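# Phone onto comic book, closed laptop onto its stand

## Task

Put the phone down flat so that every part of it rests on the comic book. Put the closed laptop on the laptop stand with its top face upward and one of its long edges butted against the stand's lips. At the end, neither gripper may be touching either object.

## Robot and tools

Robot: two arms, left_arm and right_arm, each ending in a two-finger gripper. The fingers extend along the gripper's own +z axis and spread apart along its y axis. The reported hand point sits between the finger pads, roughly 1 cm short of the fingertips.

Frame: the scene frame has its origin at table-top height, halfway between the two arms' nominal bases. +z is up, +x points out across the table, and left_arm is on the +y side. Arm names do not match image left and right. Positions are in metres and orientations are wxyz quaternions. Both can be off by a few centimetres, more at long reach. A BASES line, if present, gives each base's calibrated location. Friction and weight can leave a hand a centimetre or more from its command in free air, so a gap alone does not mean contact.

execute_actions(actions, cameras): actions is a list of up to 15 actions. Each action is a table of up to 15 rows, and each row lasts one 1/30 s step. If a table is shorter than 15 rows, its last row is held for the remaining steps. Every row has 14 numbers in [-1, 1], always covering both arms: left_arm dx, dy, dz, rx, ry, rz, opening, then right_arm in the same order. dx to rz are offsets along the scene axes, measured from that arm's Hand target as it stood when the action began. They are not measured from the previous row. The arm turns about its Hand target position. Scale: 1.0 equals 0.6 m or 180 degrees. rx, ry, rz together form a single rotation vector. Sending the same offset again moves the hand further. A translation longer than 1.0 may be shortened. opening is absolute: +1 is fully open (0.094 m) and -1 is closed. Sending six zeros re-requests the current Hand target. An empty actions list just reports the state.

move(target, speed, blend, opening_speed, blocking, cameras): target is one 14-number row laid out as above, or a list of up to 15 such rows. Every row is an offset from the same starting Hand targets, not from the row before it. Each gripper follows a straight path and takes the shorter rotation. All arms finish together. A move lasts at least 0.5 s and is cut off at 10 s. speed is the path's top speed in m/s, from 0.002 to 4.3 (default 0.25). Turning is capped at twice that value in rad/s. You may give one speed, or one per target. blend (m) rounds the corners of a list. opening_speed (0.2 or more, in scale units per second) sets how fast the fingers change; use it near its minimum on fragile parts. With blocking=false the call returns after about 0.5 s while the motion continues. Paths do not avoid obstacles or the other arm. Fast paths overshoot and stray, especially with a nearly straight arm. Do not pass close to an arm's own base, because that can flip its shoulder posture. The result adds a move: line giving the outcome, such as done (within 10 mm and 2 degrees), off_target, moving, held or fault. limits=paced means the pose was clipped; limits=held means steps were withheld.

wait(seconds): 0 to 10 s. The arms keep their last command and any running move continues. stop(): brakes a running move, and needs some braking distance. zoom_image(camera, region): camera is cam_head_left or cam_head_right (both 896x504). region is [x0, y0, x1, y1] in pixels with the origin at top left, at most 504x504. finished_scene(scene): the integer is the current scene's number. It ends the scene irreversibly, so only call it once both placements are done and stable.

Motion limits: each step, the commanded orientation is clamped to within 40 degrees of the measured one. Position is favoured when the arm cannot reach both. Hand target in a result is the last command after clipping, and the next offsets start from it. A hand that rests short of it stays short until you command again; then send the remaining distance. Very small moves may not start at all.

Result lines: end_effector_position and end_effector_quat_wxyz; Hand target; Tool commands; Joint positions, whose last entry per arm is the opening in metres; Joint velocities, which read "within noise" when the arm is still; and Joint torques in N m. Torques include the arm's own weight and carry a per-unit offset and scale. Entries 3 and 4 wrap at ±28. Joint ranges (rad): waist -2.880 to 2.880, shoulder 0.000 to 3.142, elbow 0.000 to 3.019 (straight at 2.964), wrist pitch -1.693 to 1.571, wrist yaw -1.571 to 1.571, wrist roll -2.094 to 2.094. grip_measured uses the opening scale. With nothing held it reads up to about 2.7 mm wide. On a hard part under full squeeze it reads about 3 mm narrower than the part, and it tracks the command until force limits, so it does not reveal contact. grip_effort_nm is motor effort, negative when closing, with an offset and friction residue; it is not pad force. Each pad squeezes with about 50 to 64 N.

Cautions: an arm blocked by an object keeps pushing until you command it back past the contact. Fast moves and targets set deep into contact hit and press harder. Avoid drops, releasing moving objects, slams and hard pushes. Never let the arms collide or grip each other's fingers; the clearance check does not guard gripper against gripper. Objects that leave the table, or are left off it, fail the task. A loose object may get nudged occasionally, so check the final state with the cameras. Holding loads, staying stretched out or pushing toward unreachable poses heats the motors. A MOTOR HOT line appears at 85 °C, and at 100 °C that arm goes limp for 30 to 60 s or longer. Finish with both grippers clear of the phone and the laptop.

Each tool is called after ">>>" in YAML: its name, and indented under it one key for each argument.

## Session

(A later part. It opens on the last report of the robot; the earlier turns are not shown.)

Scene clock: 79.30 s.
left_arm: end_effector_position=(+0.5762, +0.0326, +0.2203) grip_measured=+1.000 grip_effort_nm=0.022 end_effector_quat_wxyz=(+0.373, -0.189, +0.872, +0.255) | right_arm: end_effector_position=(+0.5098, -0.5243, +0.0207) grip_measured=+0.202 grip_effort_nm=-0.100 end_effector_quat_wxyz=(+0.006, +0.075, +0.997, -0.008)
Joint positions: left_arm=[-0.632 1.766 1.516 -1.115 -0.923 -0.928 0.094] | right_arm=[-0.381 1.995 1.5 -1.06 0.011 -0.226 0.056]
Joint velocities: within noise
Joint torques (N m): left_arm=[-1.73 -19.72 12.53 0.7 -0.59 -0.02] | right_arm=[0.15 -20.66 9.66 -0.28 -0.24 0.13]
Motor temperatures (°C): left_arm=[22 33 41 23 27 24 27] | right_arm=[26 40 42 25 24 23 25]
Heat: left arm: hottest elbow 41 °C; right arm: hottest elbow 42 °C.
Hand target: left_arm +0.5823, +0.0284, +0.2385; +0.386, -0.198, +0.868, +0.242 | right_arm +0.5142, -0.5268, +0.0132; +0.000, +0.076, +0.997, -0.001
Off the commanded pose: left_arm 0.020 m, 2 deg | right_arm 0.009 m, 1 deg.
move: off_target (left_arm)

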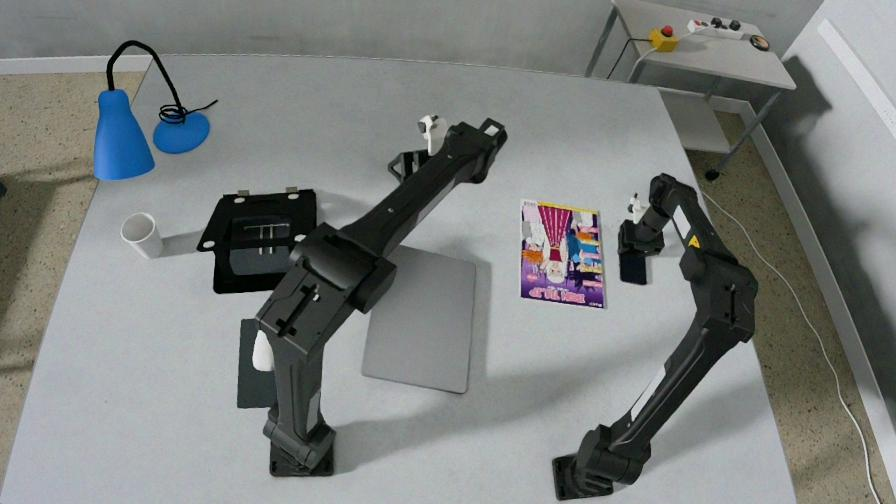

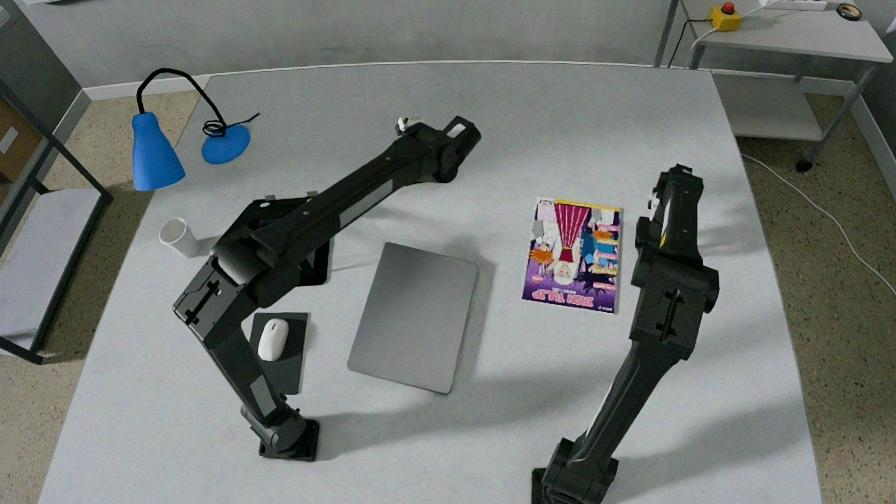

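>>> move:
  target:
    - [0,0,0,0,0,0,0.2,0,0,0.06,0,0,0.0,0.2]
    - [0,0,0,0,0,0,1,-0.015,-0.023,0.06,0,0,0.0,1]
    - [0,0,0,0,0,0,1,-0.015,-0.023,-0.035,0,0,0.0,1]
  speed: 0.08

>>> zoom_image:
  camera: "cam_head_left"
  region: [580, 190, 690, 300]

Scene clock: 88.60 s.
left_arm: end_effector_position=(+0.5762, +0.0326, +0.2203) grip_measured=+0.998 grip_effort_nm=0.129 end_effector_quat_wxyz=(+0.373, -0.189, +0.872, +0.255) | right_arm: end_effector_position=(+0.5120, -0.5377, +0.0165) grip_measured=+0.999 grip_effort_nm=0.061 end_effector_quat_wxyz=(+0.016, +0.075, +0.997, -0.008)
Joint positions: left_arm=[-0.632 1.766 1.516 -1.115 -0.923 -0.928 0.094] | right_arm=[-0.403 2.006 1.506 -1.036 0.005 -0.248 0.094]
Joint velocities: within noise
Joint torques (N m): left_arm=[-1.49 -18.49 12.74 0.84 -0.63 0] | right_arm=[-0.21 -19.66 6.94 0.58 -0.03 0.09]
Motor temperatures (°C): left_arm=[22 33 41 23 27 24 27] | right_arm=[26 40 43 25 24 23 25]
Heat: left arm: hottest elbow 41 °C; right arm: hottest elbow 43 °C.
Hand target: left_arm +0.5823, +0.0284, +0.2385; +0.386, -0.198, +0.868, +0.242 | right_arm +0.5053, -0.5406, -0.0076; +0.000, +0.076, +0.997, -0.002
Off the commanded pose: left_arm 0.020 m, 2 deg | right_arm 0.025 m, 2 deg.
move: off_target (left_arm, right_arm); target 2's new opening was sent with right_arm's hand 0.030 m and 3 deg from that target

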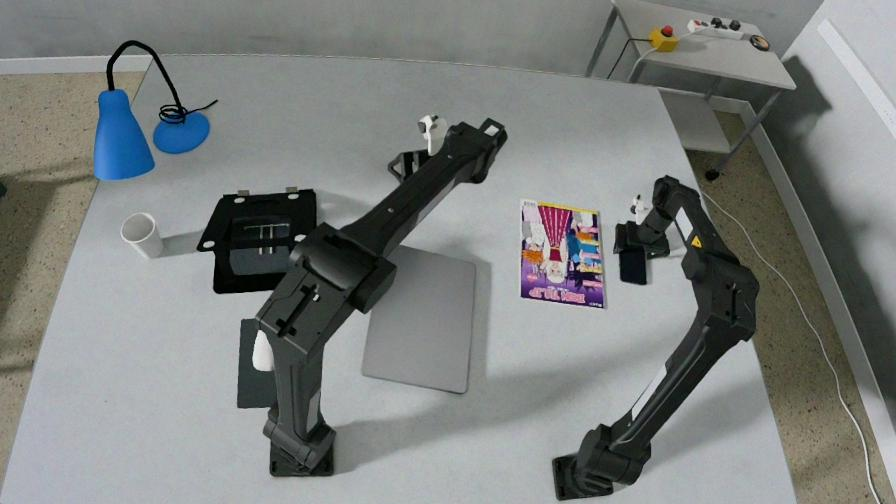

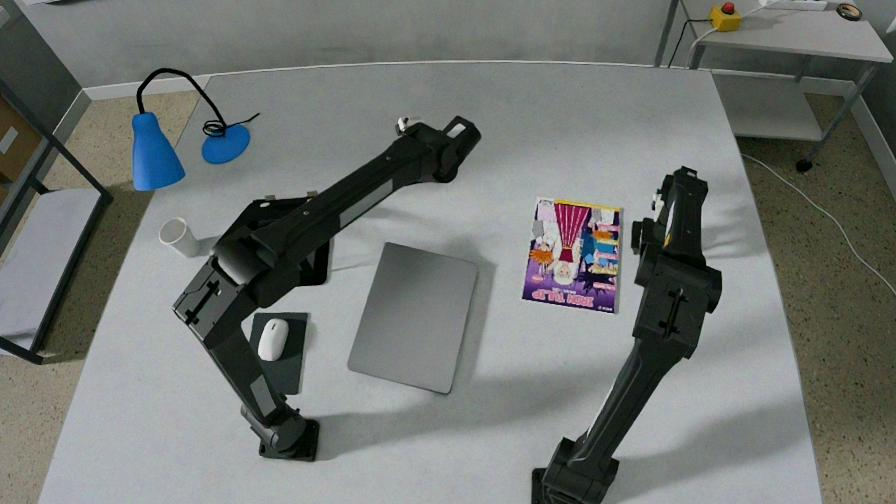

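Scaled by 4.582.

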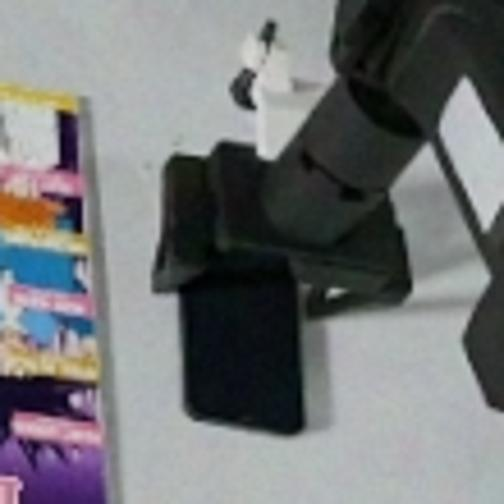

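Both sides clear now. Close.

>>> move:
  target:
    - [0,0,0,0,0,0,1,0.0,0,-0.01,0,0,0.0,1]
    - [0,0,0,0,0,0,1,0,0,-0.01,0,0,0.0,0.25]
  opening_speed: 0.3
  speed: 0.06

>>> zoom_image:
  camera: "cam_head_left"
  region: [580, 190, 690, 300]

Scene clock: 94.73 s.
left_arm: end_effector_position=(+0.5762, +0.0326, +0.2203) grip_measured=+0.998 grip_effort_nm=0.125 end_effector_quat_wxyz=(+0.373, -0.189, +0.872, +0.255) | right_arm: end_effector_position=(+0.5147, -0.5385, +0.0164) grip_measured=+0.499 grip_effort_nm=-1.038 end_effector_quat_wxyz=(+0.022, +0.074, +0.997, -0.009)
Joint positions: left_arm=[-0.632 1.766 1.516 -1.115 -0.923 -0.928 0.094] | right_arm=[-0.403 2.006 1.506 -1.024 0.003 -0.248 0.07]
Joint velocities: within noise
Joint torques (N m): left_arm=[-1.32 -19.37 12.97 0.77 -0.56 -0.01] | right_arm=[-0.26 -19.9 6.71 0.61 0.01 0.09]
Motor temperatures (°C): left_arm=[22 33 41 23 27 24 27] | right_arm=[26 41 43 25 24 23 25]
Heat: left arm: hottest elbow 41 °C; right arm: hottest elbow 43 °C.
Hand target: left_arm +0.5823, +0.0284, +0.2385; +0.386, -0.198, +0.868, +0.242 | right_arm +0.5052, -0.5405, -0.0136; +0.000, +0.076, +0.997, -0.001
Off the commanded pose: left_arm 0.020 m, 2 deg | right_arm 0.032 m, 3 deg.
move: off_target (left_arm, right_arm); target 2's new opening was sent with right_arm's hand 0.031 m and 2 deg from that target

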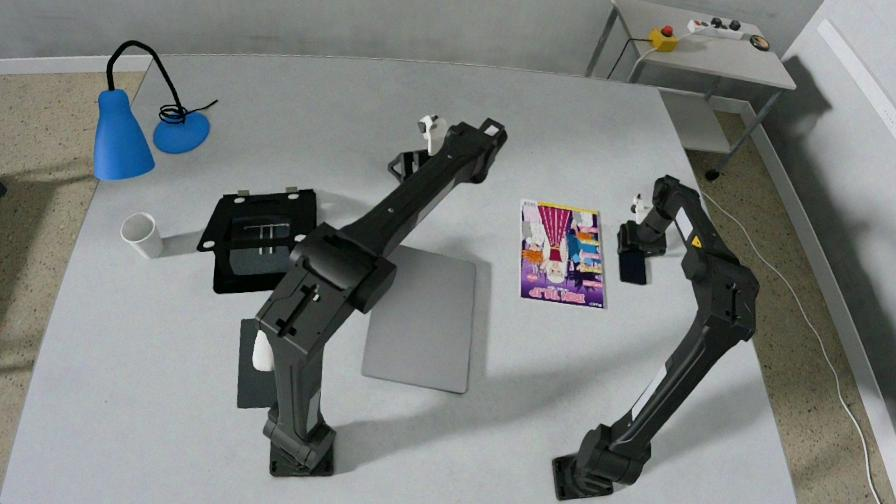

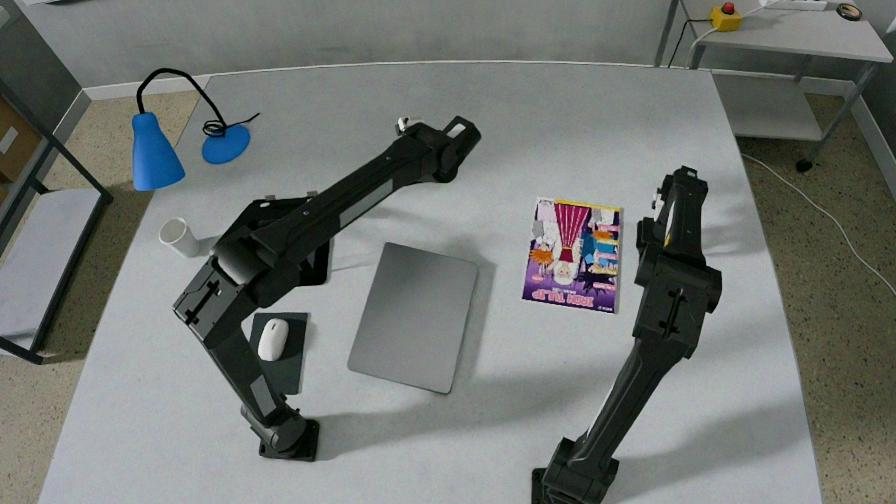

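Scaled by 4.582.

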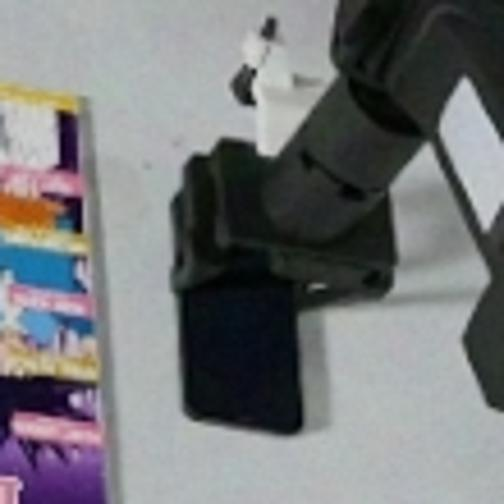

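>>> move:
  target:
    - [0,0,0,0,0,0,0.25,0.0,0,0.16,0,0,0.0,0.25]
    - [0,0,0,0,0,0,0.25,0.015,0.3,0.16,0,0,0.0,0.25]
    - [0,0,0,0,0,0,0.25,0.015,0.3,0.085,0,0,0.0,0.25]
  speed: 0.15

>>> zoom_image:
  camera: "cam_head_left"
  region: [500, 180, 650, 320]

>>> zoom_image:
  camera: "cam_head_right"
  region: [500, 180, 650, 320]

Scene clock: 101.37 s.
left_arm: end_effector_position=(+0.5762, +0.0326, +0.2203) grip_measured=+0.252 grip_effort_nm=-0.081 end_effector_quat_wxyz=(+0.373, -0.189, +0.872, +0.255) | right_arm: end_effector_position=(+0.5159, -0.3614, +0.0500) grip_measured=+0.498 grip_effort_nm=-1.038 end_effector_quat_wxyz=(+0.008, +0.073, +0.997, +0.000)
Joint positions: left_arm=[-0.632 1.766 1.516 -1.115 -0.923 -0.928 0.059] | right_arm=[-0.099 1.885 1.412 -1.083 0.001 0.051 0.07]
Joint velocities: within noise
Joint torques (N m): left_arm=[-1.49 -19.14 12.66 0.8 -0.58 0.02] | right_arm=[0.56 -19.78 7.31 0.55 0.11 0.23]
Motor temperatures (°C): left_arm=[22 33 42 23 27 24 27] | right_arm=[26 41 43 25 24 23 26]
Heat: left arm: hottest elbow 42 °C; right arm: hottest elbow 43 °C.
Hand target: left_arm +0.5823, +0.0284, +0.2385; +0.386, -0.198, +0.868, +0.242 | right_arm +0.5142, -0.3606, +0.0373; +0.000, +0.076, +0.997, -0.001
Off the commanded pose: left_arm 0.020 m, 2 deg | right_arm 0.013 m, 1 deg.
move: off_target (left_arm, right_arm)

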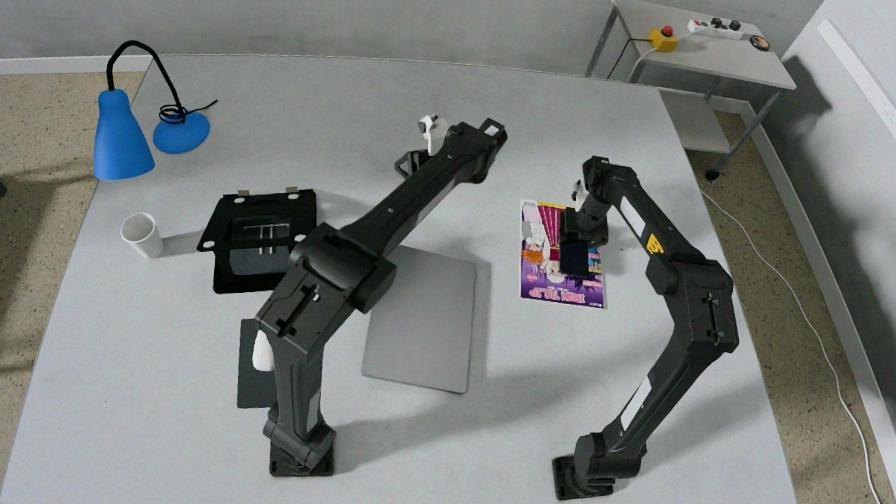

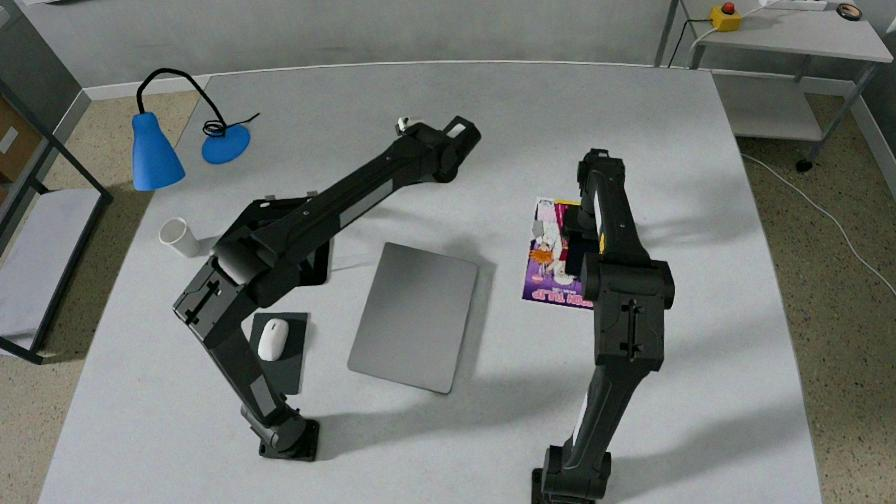

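Scaled by 3.360.

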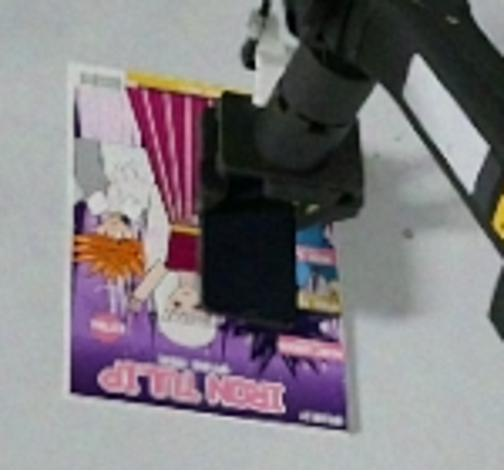

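Scaled by 3.360.

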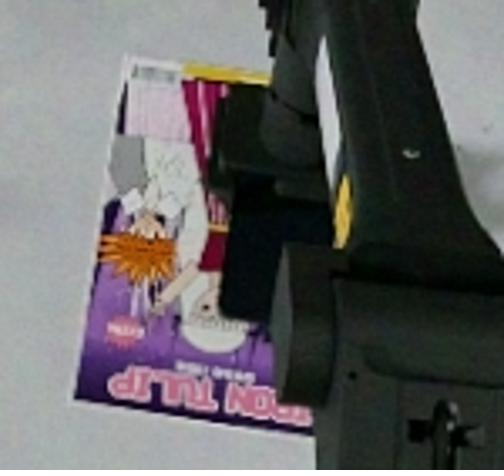

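>>> move:
  target:
    - [0,0,0,0,0,0,0.25,0.02,0.042,0,0,0,0.0,0.25]
    - [0,0,0,0,0,0,0.25,0.02,0.042,-0.055,0,0,0.0,0.25]
  speed: 0.08

>>> zoom_image:
  camera: "cam_head_left"
  region: [500, 180, 650, 320]

Scene clock: 106.70 s.
left_arm: end_effector_position=(+0.5762, +0.0326, +0.2203) grip_measured=+0.252 grip_effort_nm=-0.085 end_effector_quat_wxyz=(+0.373, -0.189, +0.872, +0.255) | right_arm: end_effector_position=(+0.5265, -0.3381, +0.0197) grip_measured=+0.498 grip_effort_nm=-1.043 end_effector_quat_wxyz=(+0.008, +0.075, +0.997, -0.001)
Joint positions: left_arm=[-0.632 1.766 1.516 -1.115 -0.923 -0.928 0.059] | right_arm=[-0.056 1.942 1.412 -1.025 0.002 0.099 0.07]
Joint velocities: within noise
Joint torques (N m): left_arm=[-1.49 -19.19 12.79 0.79 -0.6 0.01] | right_arm=[0.67 -19.78 7.42 0.46 0.09 0.22]
Motor temperatures (°C): left_arm=[22 33 42 23 27 24 27] | right_arm=[26 42 43 25 24 23 26]
Heat: left arm: hottest elbow 42 °C; right arm: hottest elbow 43 °C.
Hand target: left_arm +0.5823, +0.0284, +0.2385; +0.386, -0.198, +0.868, +0.242 | right_arm +0.5262, -0.3353, +0.0043; +0.000, +0.076, +0.997, -0.001
Off the commanded pose: left_arm 0.020 m, 2 deg | right_arm 0.016 m, 1 deg.
move: off_target (left_arm, right_arm)

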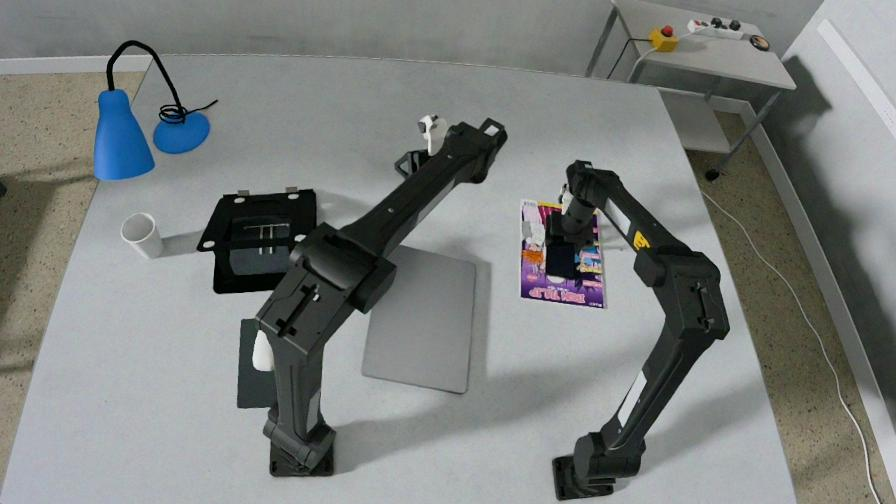

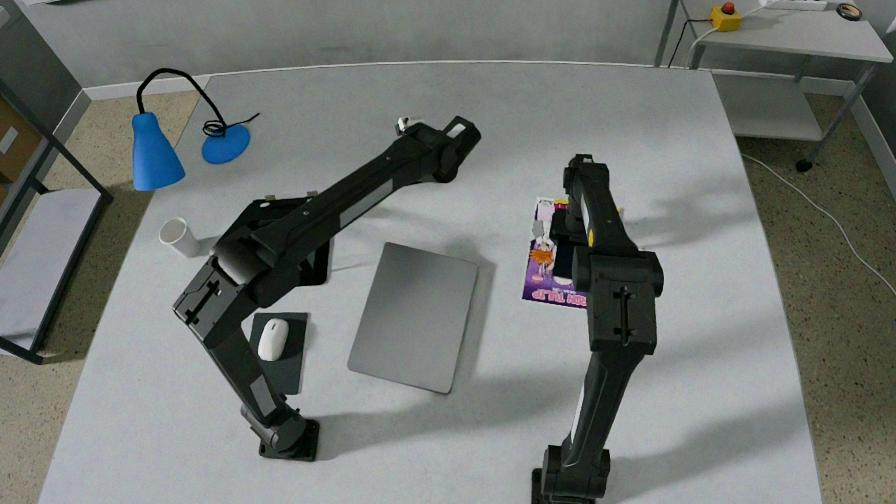

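Scaled by 3.360.

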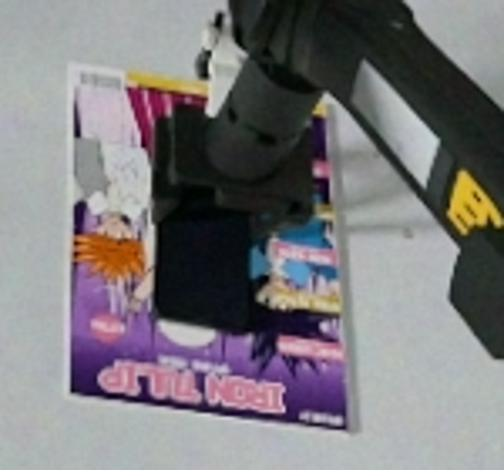

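>>> move:
  target:
    - [0,0,0,0,0,0,0.25,0.0,0.0,-0.03,0,0,0.0,0.25]
    - [0,0,0,0,0,0,0.25,0.0,0.0,-0.03,0,0,0.0,0.9]
  speed: 0.05
  opening_speed: 0.3

>>> move:
  target:
    - [0,0,0,0,0,0,0.25,0.0,0.0,0.3,0,0,0.0,1]
  speed: 0.1

>>> zoom_image:
  camera: "cam_head_left"
  region: [500, 180, 650, 320]

Scene clock: 114.20 s.
left_arm: end_effector_position=(+0.5762, +0.0326, +0.2203) grip_measured=+0.252 grip_effort_nm=-0.085 end_effector_quat_wxyz=(+0.373, -0.189, +0.872, +0.255) | right_arm: end_effector_position=(+0.5356, -0.3390, +0.0192) grip_measured=+0.898 grip_effort_nm=0.076 end_effector_quat_wxyz=(+0.026, +0.076, +0.997, -0.002)
Joint positions: left_arm=[-0.632 1.766 1.516 -1.115 -0.923 -0.928 0.059] | right_arm=[-0.056 1.944 1.412 -0.987 0.004 0.101 0.089]
Joint velocities: within noise
Joint torques (N m): left_arm=[-0.97 -18.9 12.81 0.7 -0.6 0.03] | right_arm=[0.73 -18.26 6.32 0.66 0 0.2]
Motor temperatures (°C): left_arm=[22 33 42 23 27 24 27] | right_arm=[26 42 43 25 24 23 26]
Heat: left arm: hottest elbow 42 °C; right arm: hottest elbow 43 °C.
Hand target: left_arm +0.5823, +0.0284, +0.2385; +0.386, -0.198, +0.868, +0.242 | right_arm +0.5262, -0.3353, -0.0137; +0.000, +0.076, +0.997, -0.001
Off the commanded pose: left_arm 0.020 m, 2 deg | right_arm 0.034 m, 3 deg.
move: off_target (left_arm, right_arm); target 2's new opening was sent with right_arm's hand 0.034 m and 3 deg from that target

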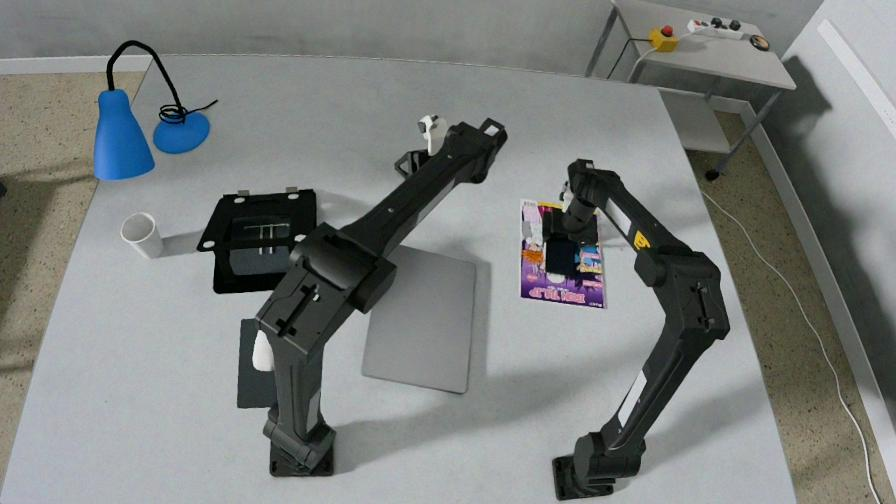

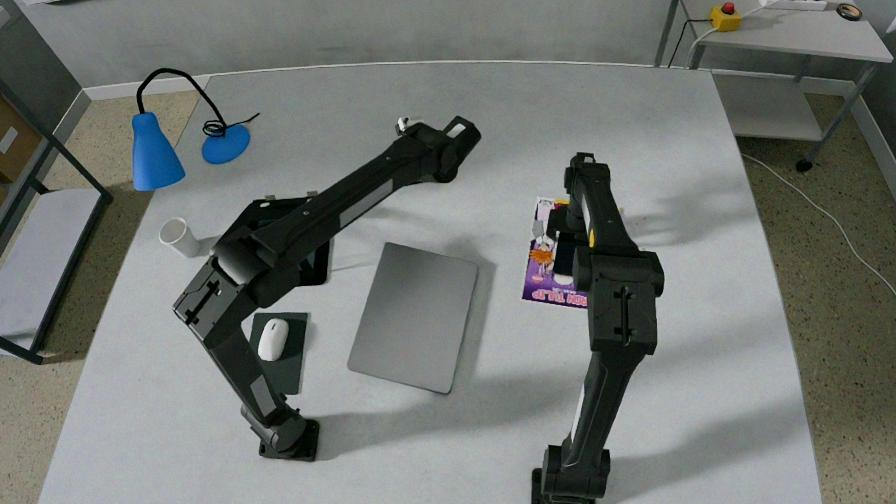

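Scene clock: 116.63 s.
left_arm: end_effector_position=(+0.5762, +0.0326, +0.2203) grip_measured=+0.252 grip_effort_nm=-0.076 end_effector_quat_wxyz=(+0.373, -0.189, +0.872, +0.255) | right_arm: end_effector_position=(+0.5094, -0.3375, +0.1428) grip_measured=+0.999 grip_effort_nm=0.061 end_effector_quat_wxyz=(-0.026, +0.076, +0.997, -0.002)
Joint positions: left_arm=[-0.632 1.766 1.516 -1.115 -0.923 -0.928 0.059] | right_arm=[-0.056 1.82 1.576 -1.378 0.004 0.103 0.094]
Joint velocities: within noise
Joint torques (N m): left_arm=[-1.85 -20.48 12.77 0.79 -0.55 -0.02] | right_arm=[0.79 -21.48 12.29 -0.47 0 0.19]
Motor temperatures (°C): left_arm=[22 33 42 23 27 24 27] | right_arm=[26 42 43 25 24 23 26]
Heat: left arm: hottest elbow 42 °C; right arm: hottest elbow 43 °C.
Hand target: left_arm +0.5823, +0.0284, +0.2385; +0.386, -0.198, +0.868, +0.242 | right_arm +0.5262, -0.3353, +0.1663; +0.000, +0.076, +0.997, -0.001
Off the commanded pose: left_arm 0.020 m, 2 deg | right_arm 0.029 m, 3 deg.
move: off_target (left_arm, right_arm)

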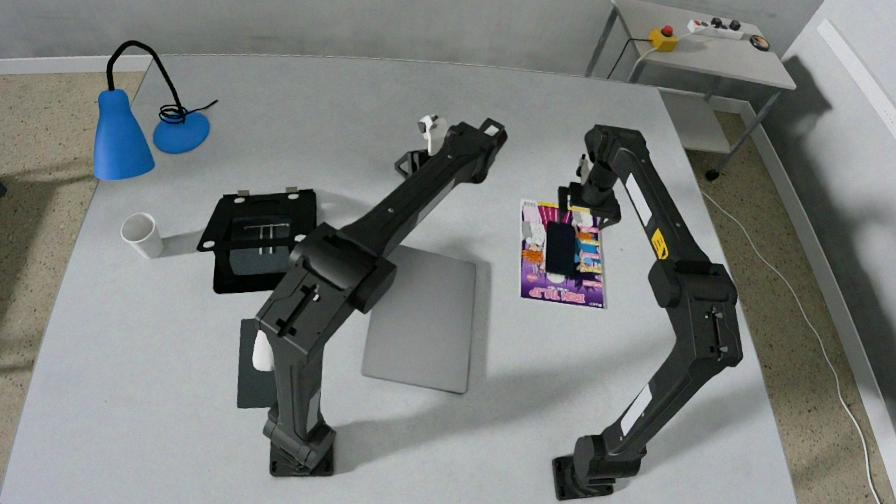

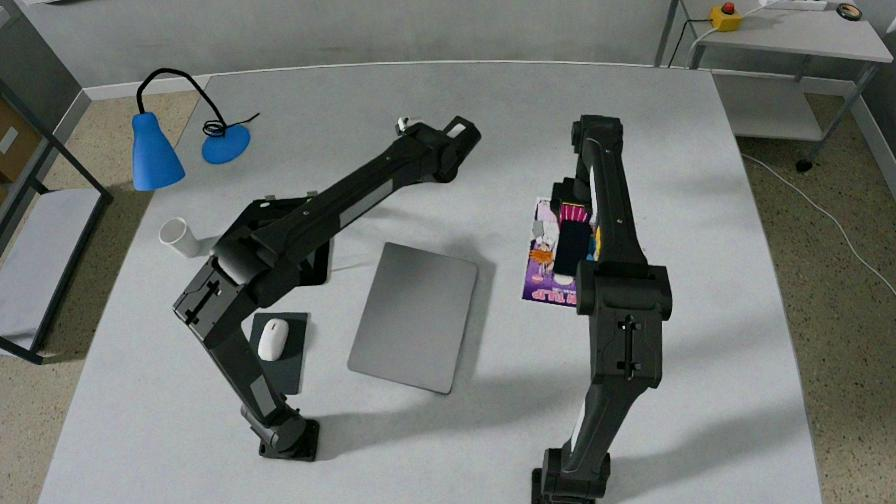

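Scaled by 3.360.

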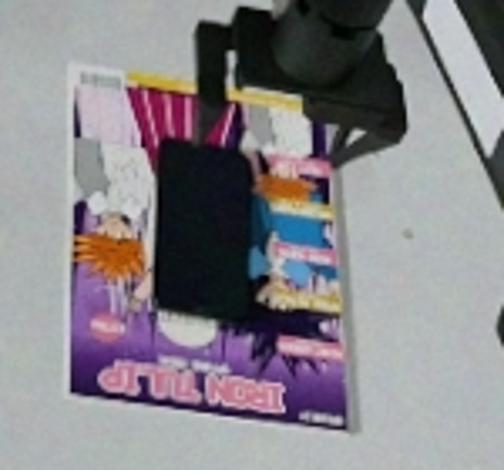

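>>> move:
  target:
    - [-0.037,0.36,-0.03,-0.161,0.257,-0.132,-0.9,-0.3,-0.1,0.15,0,0,0.0,1]
  speed: 0.3

>>> zoom_image:
  camera: "cam_head_left"
  region: [180, 160, 500, 420]

>>> zoom_image:
  camera: "cam_head_right"
  region: [180, 160, 500, 420]

Scene clock: 136.63 s.
left_arm: end_effector_position=(+0.5407, +0.2429, +0.1993) grip_measured=-0.898 grip_effort_nm=-0.081 end_effector_quat_wxyz=(-0.024, -0.003, +1.000, +0.002) | right_arm: end_effector_position=(+0.3545, -0.3924, +0.2600) grip_measured=+0.999 grip_effort_nm=0.066 end_effector_quat_wxyz=(+0.009, +0.074, +0.997, -0.003)
Joint positions: left_arm=[-0.029 1.714 1.581 -1.485 -0.003 -0.007 0.005] | right_arm=[-0.216 1.351 1.327 -1.527 0.004 -0.063 0.094]
Joint velocities: within noise
Joint torques (N m): left_arm=[-1.49 -16.56 16.36 -0.2 0.05 0.12] | right_arm=[-0.32 -13.27 7.75 -0.16 0.01 0.08]
Motor temperatures (°C): left_arm=[22 33 42 23 27 24 27] | right_arm=[26 43 46 25 24 23 25]
Heat: left arm: hottest elbow 42 °C; right arm: hottest elbow 46 °C.
Hand target: left_arm +0.5602, +0.2445, +0.2205; +0.001, +0.000, +1.000, +0.000 | right_arm +0.3462, -0.3953, +0.2563; +0.000, +0.076, +0.997, -0.001
Off the commanded pose: left_arm 0.029 m, 3 deg | right_arm 0.010 m, 1 deg.
move: off_target (left_arm)

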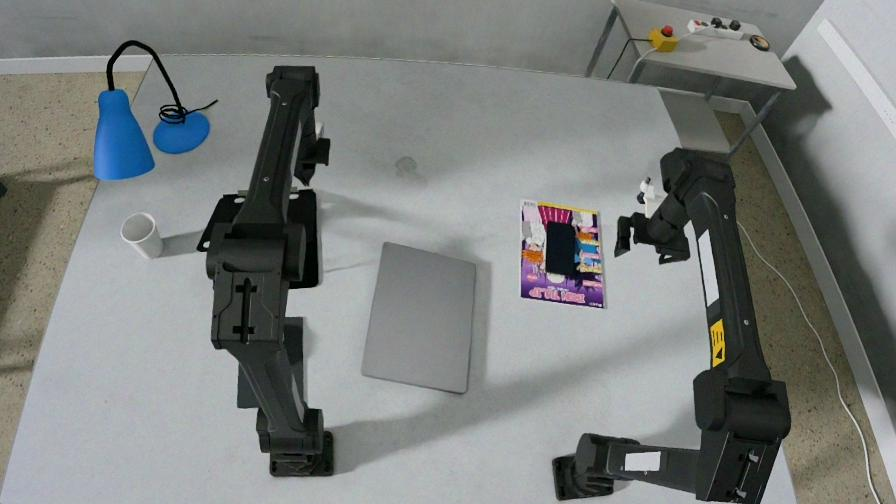

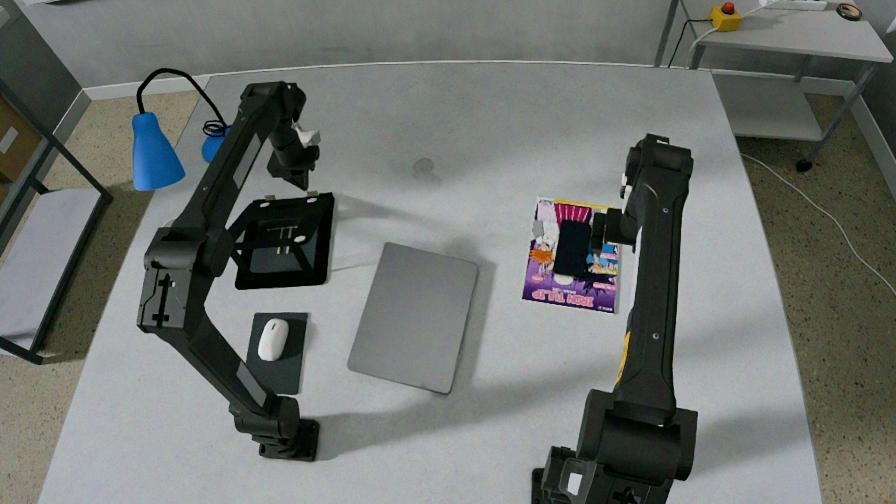

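Scaled by 1.575.

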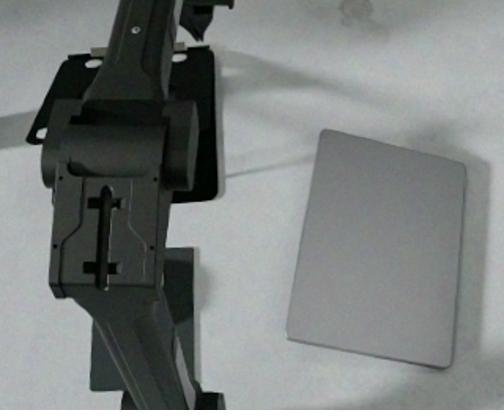

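Scaled by 1.575.

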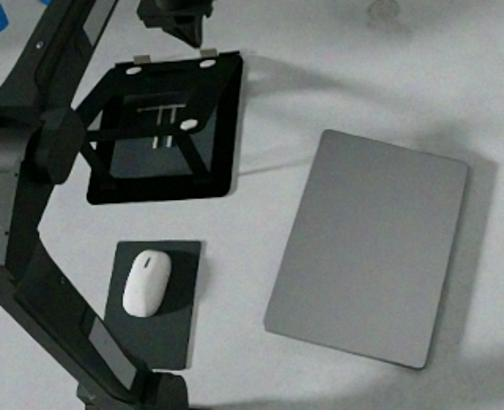

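>>> move:
  target:
    - [-0.025,-0.124,-0.2,0,0,0,-0.9,-0.1,-0.1,0,0,0,0,0]
    - [-0.025,-0.124,-0.3175,0,0,0,-0.9,-0.1,-0.1,0,0,0,0,0]
    - [-0.025,-0.211,-0.3175,0,0,0,-0.9,-0.1,-0.1,0,0,0,0,0]
    - [-0.0037,-0.306,-0.3175,0,0,0,-0.9,-0.1,-0.1,0,0,0,0,0]
    - [-0.0087,-0.4125,-0.3175,0,0,0,-0.9,-0.1,-0.1,0,0,0,0,0]
  speed: [0.2,0.1,0.08,0.08,0.08]

>>> zoom_image:
  camera: "cam_head_left"
  region: [180, 160, 500, 420]

Scene clock: 148.07 s.
left_arm: end_effector_position=(+0.5353, +0.0119, +0.0166) grip_measured=-0.898 grip_effort_nm=-0.081 end_effector_quat_wxyz=(-0.017, +0.000, +1.000, +0.008) | right_arm: end_effector_position=(+0.2947, -0.4557, +0.2584) grip_measured=+0.001 grip_effort_nm=-0.085 end_effector_quat_wxyz=(+0.006, +0.075, +0.997, -0.004)
Joint positions: left_arm=[-0.457 1.974 1.454 -1.089 -0.001 -0.428 0.005] | right_arm=[-0.427 1.258 1.238 -1.537 0.004 -0.272 0.047]
Joint velocities: within noise
Joint torques (N m): left_arm=[-1.85 -18.9 14.5 -0.09 0.01 -0.09] | right_arm=[-0.21 -12.22 7.69 -0.14 -0.01 0.08]
Motor temperatures (°C): left_arm=[22 32 43 23 27 24 27] | right_arm=[26 42 45 25 24 23 25]
Heat: left arm: hottest elbow 43 °C; right arm: hottest elbow 45 °C.
Hand target: left_arm +0.5550, -0.0031, +0.0301; +0.001, +0.000, +1.000, +0.000 | right_arm +0.2861, -0.4553, +0.2562; +0.000, +0.076, +0.997, -0.001
Off the commanded pose: left_arm 0.028 m, 2 deg | right_arm 0.009 m, 1 deg.
move: off_target (left_arm)

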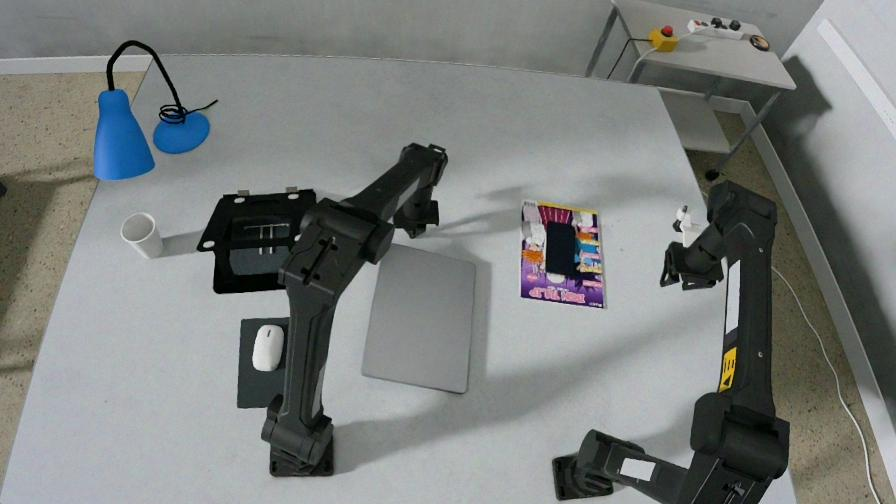

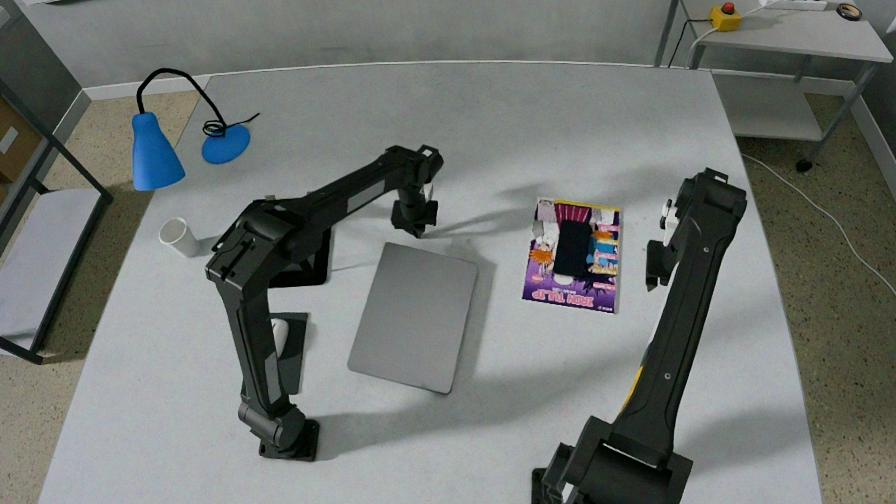

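Scaled by 1.575.

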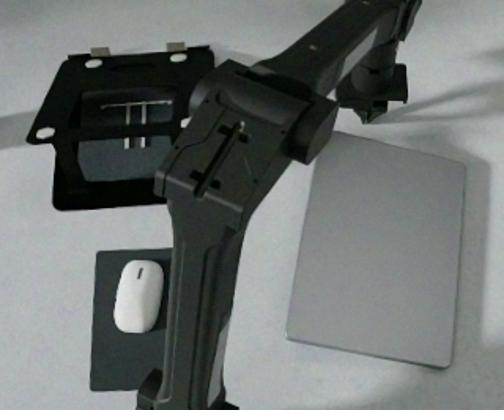

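>>> move:
  target:
    - [0,0,0.13,0,0,0,-0.9,0,0,0,0,0,0,0]
    - [-0.092,0.289,0.13,0,0,0,-0.9,0,0,0,0,0,0,0]
    - [-0.092,0.289,0.005,0,0,0,-0.9,0,0,0,0,0,0,0]
    - [-0.108,0.183,0.005,0,0,0,-0.9,0,0,0,0,0,0,0]
    - [-0.085,0.08,0.005,0,0,0,-0.9,0,0,0,0,0,0,0]
    - [-0.088,-0.025,0.005,0,0,0,-0.9,0,0,0,0,0,0,0]
  speed: [0.2,0.2,0.15,0.08,0.08,0.08]

>>> zoom_image:
  camera: "cam_head_left"
  region: [180, 160, 500, 420]

Scene clock: 162.00 s.
left_arm: end_effector_position=(+0.4847, -0.0001, +0.0216) grip_measured=-0.898 grip_effort_nm=-0.061 end_effector_quat_wxyz=(-0.014, -0.001, +1.000, +0.010) | right_arm: end_effector_position=(+0.2947, -0.4557, +0.2584) grip_measured=+0.001 grip_effort_nm=-0.085 end_effector_quat_wxyz=(+0.006, +0.075, +0.997, -0.004)
Joint positions: left_arm=[-0.52 1.876 1.313 -1.042 -0.003 -0.493 0.005] | right_arm=[-0.427 1.258 1.238 -1.537 0.004 -0.272 0.047]
Joint velocities: within noise
Joint torques (N m): left_arm=[-2.9 -17.55 14.34 -0.01 0.08 -0.11] | right_arm=[-0.21 -12.16 7.66 -0.14 -0.02 0.09]
Motor temperatures (°C): left_arm=[22 32 44 23 27 24 27] | right_arm=[26 40 45 25 24 23 25]
Heat: left arm: hottest elbow 44 °C; right arm: hottest elbow 45 °C.
Hand target: left_arm +0.5022, -0.0181, +0.0331; +0.001, +0.000, +1.000, +0.000 | right_arm +0.2861, -0.4553, +0.2562; +0.000, +0.076, +0.997, -0.001
Off the commanded pose: left_arm 0.028 m, 2 deg | right_arm 0.009 m, 1 deg.
move: off_target (left_arm)

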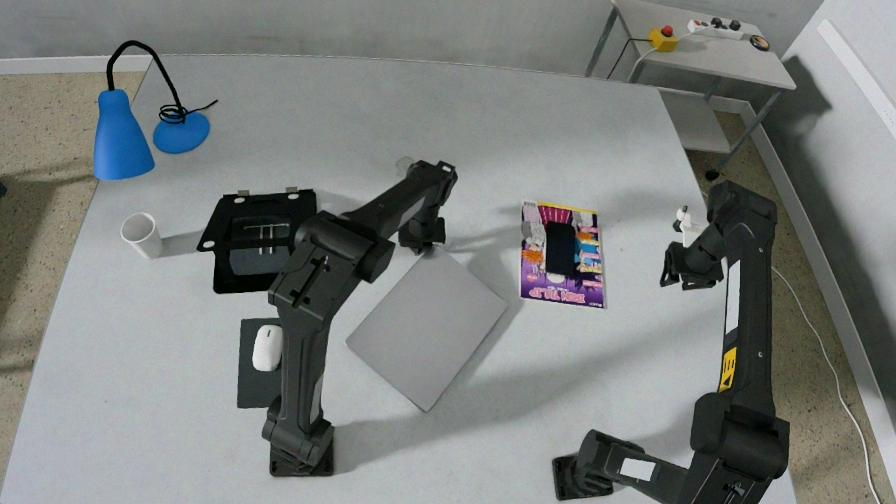

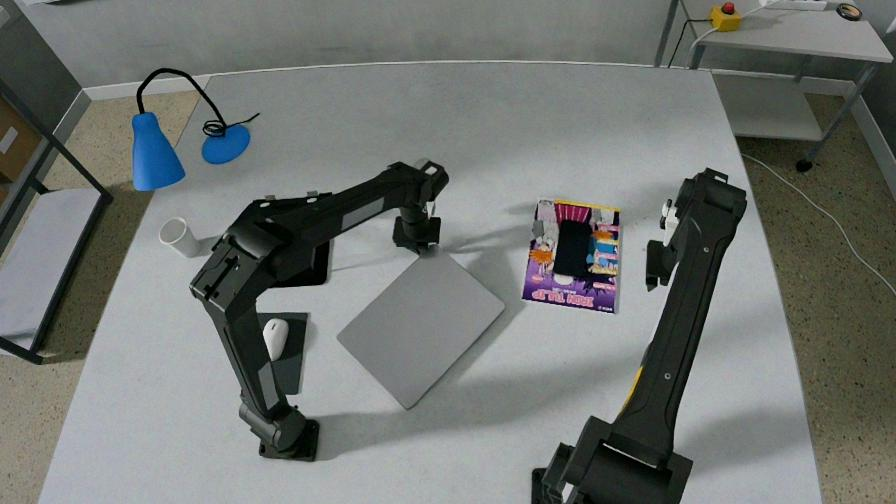

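Scaled by 1.575.

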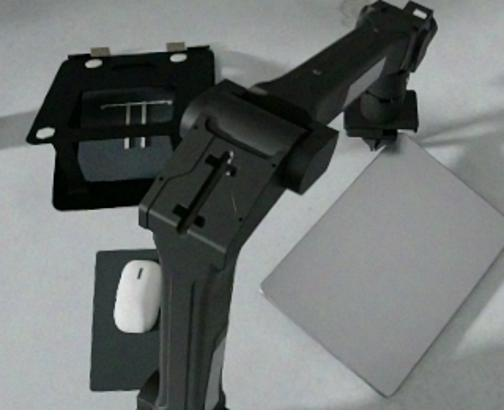

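>>> move:
  target:
    - [-0.027,0.105,0,0,0,0,-0.9,0,0,0,0,0,0,0]
    - [-0.06,0.0685,0,0,0,0,-0.9,0,0,0,0,0,0,0]
    - [-0.092,-0.0215,0,0,0,0,-0.9,0,0,0,0,0,0,0]
    - [-0.145,-0.1,0,0,0,0,-0.9,0,0,0,0,0,0,0]
    - [-0.18,-0.13,0,0,0,0,-0.9,0,0,0,0,0,0,0]
  speed: 0.08

>>> zoom_image:
  camera: "cam_head_left"
  region: [180, 160, 560, 420]

Scene clock: 173.00 s.
left_arm: end_effector_position=(+0.3924, -0.0832, +0.0219) grip_measured=-0.898 grip_effort_nm=-0.056 end_effector_quat_wxyz=(-0.009, -0.001, +1.000, +0.011) | right_arm: end_effector_position=(+0.2947, -0.4557, +0.2584) grip_measured=+0.001 grip_effort_nm=-0.081 end_effector_quat_wxyz=(+0.006, +0.075, +0.997, -0.004)
Joint positions: left_arm=[-0.763 1.811 1.215 -1.004 -0.004 -0.737 0.005] | right_arm=[-0.427 1.258 1.238 -1.537 0.004 -0.272 0.047]
Joint velocities: within noise
Joint torques (N m): left_arm=[-3.02 -18.32 10.03 0.38 0.09 -0.1] | right_arm=[-0.21 -12.16 7.68 -0.1 -0.01 0.08]
Motor temperatures (°C): left_arm=[22 31 44 23 27 24 27] | right_arm=[26 40 45 25 24 23 25]
Heat: left arm: hottest elbow 44 °C; right arm: hottest elbow 45 °C.
Hand target: left_arm +0.3941, -0.0960, +0.0329; +0.001, +0.000, +1.000, +0.000 | right_arm +0.2861, -0.4553, +0.2562; +0.000, +0.076, +0.997, -0.001
Off the commanded pose: left_arm 0.017 m, 2 deg | right_arm 0.009 m, 1 deg.
move: off_target (left_arm)

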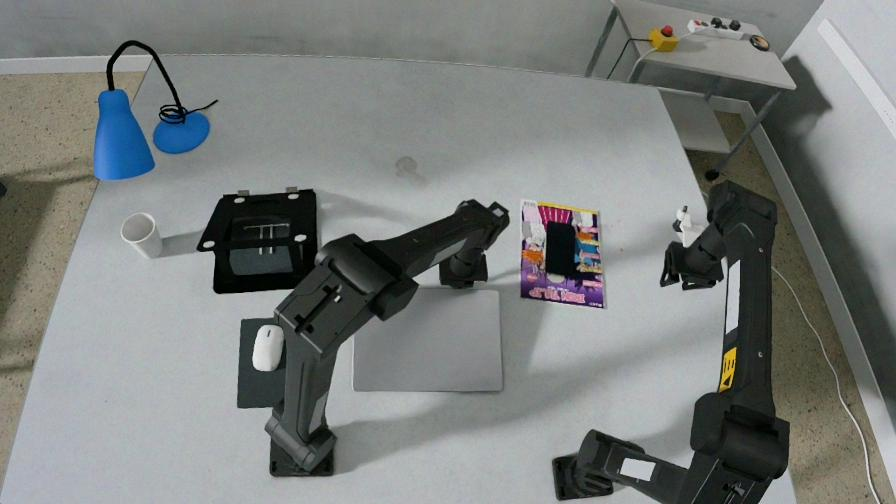

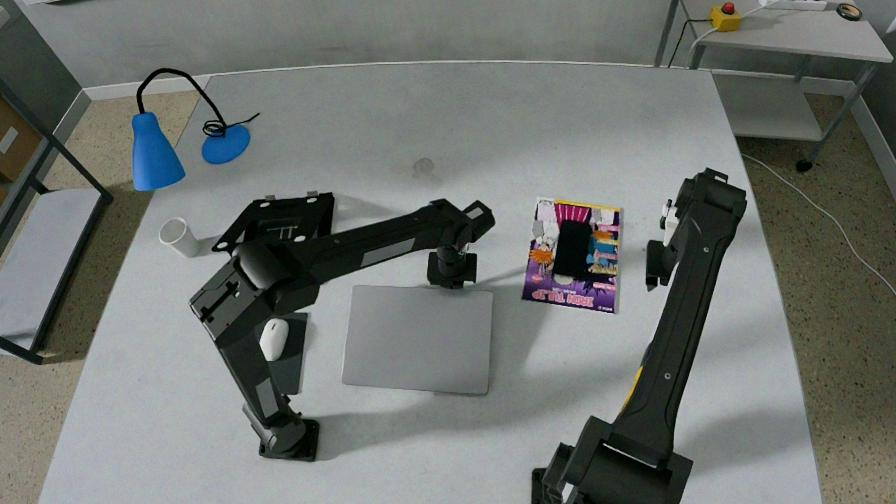

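Scaled by 1.326.

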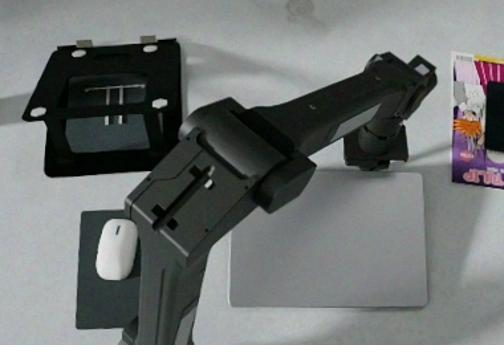

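>>> zoom_image:
  camera: "cam_head_left"
  region: [180, 180, 340, 310]

>>> zoom_image:
  camera: "cam_head_right"
  region: [180, 180, 360, 310]

Scaled by 3.150.

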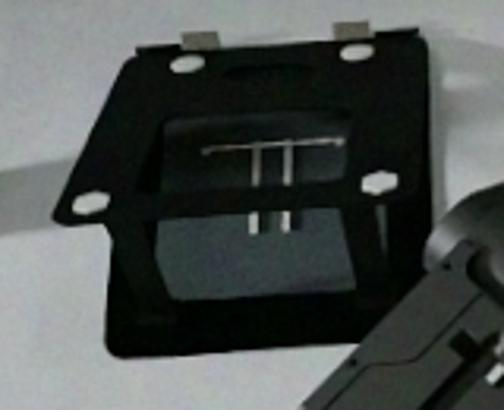

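Scaled by 2.800.

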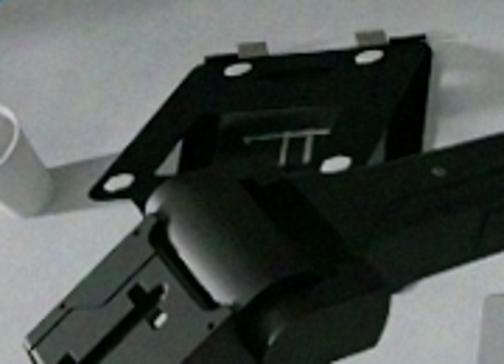

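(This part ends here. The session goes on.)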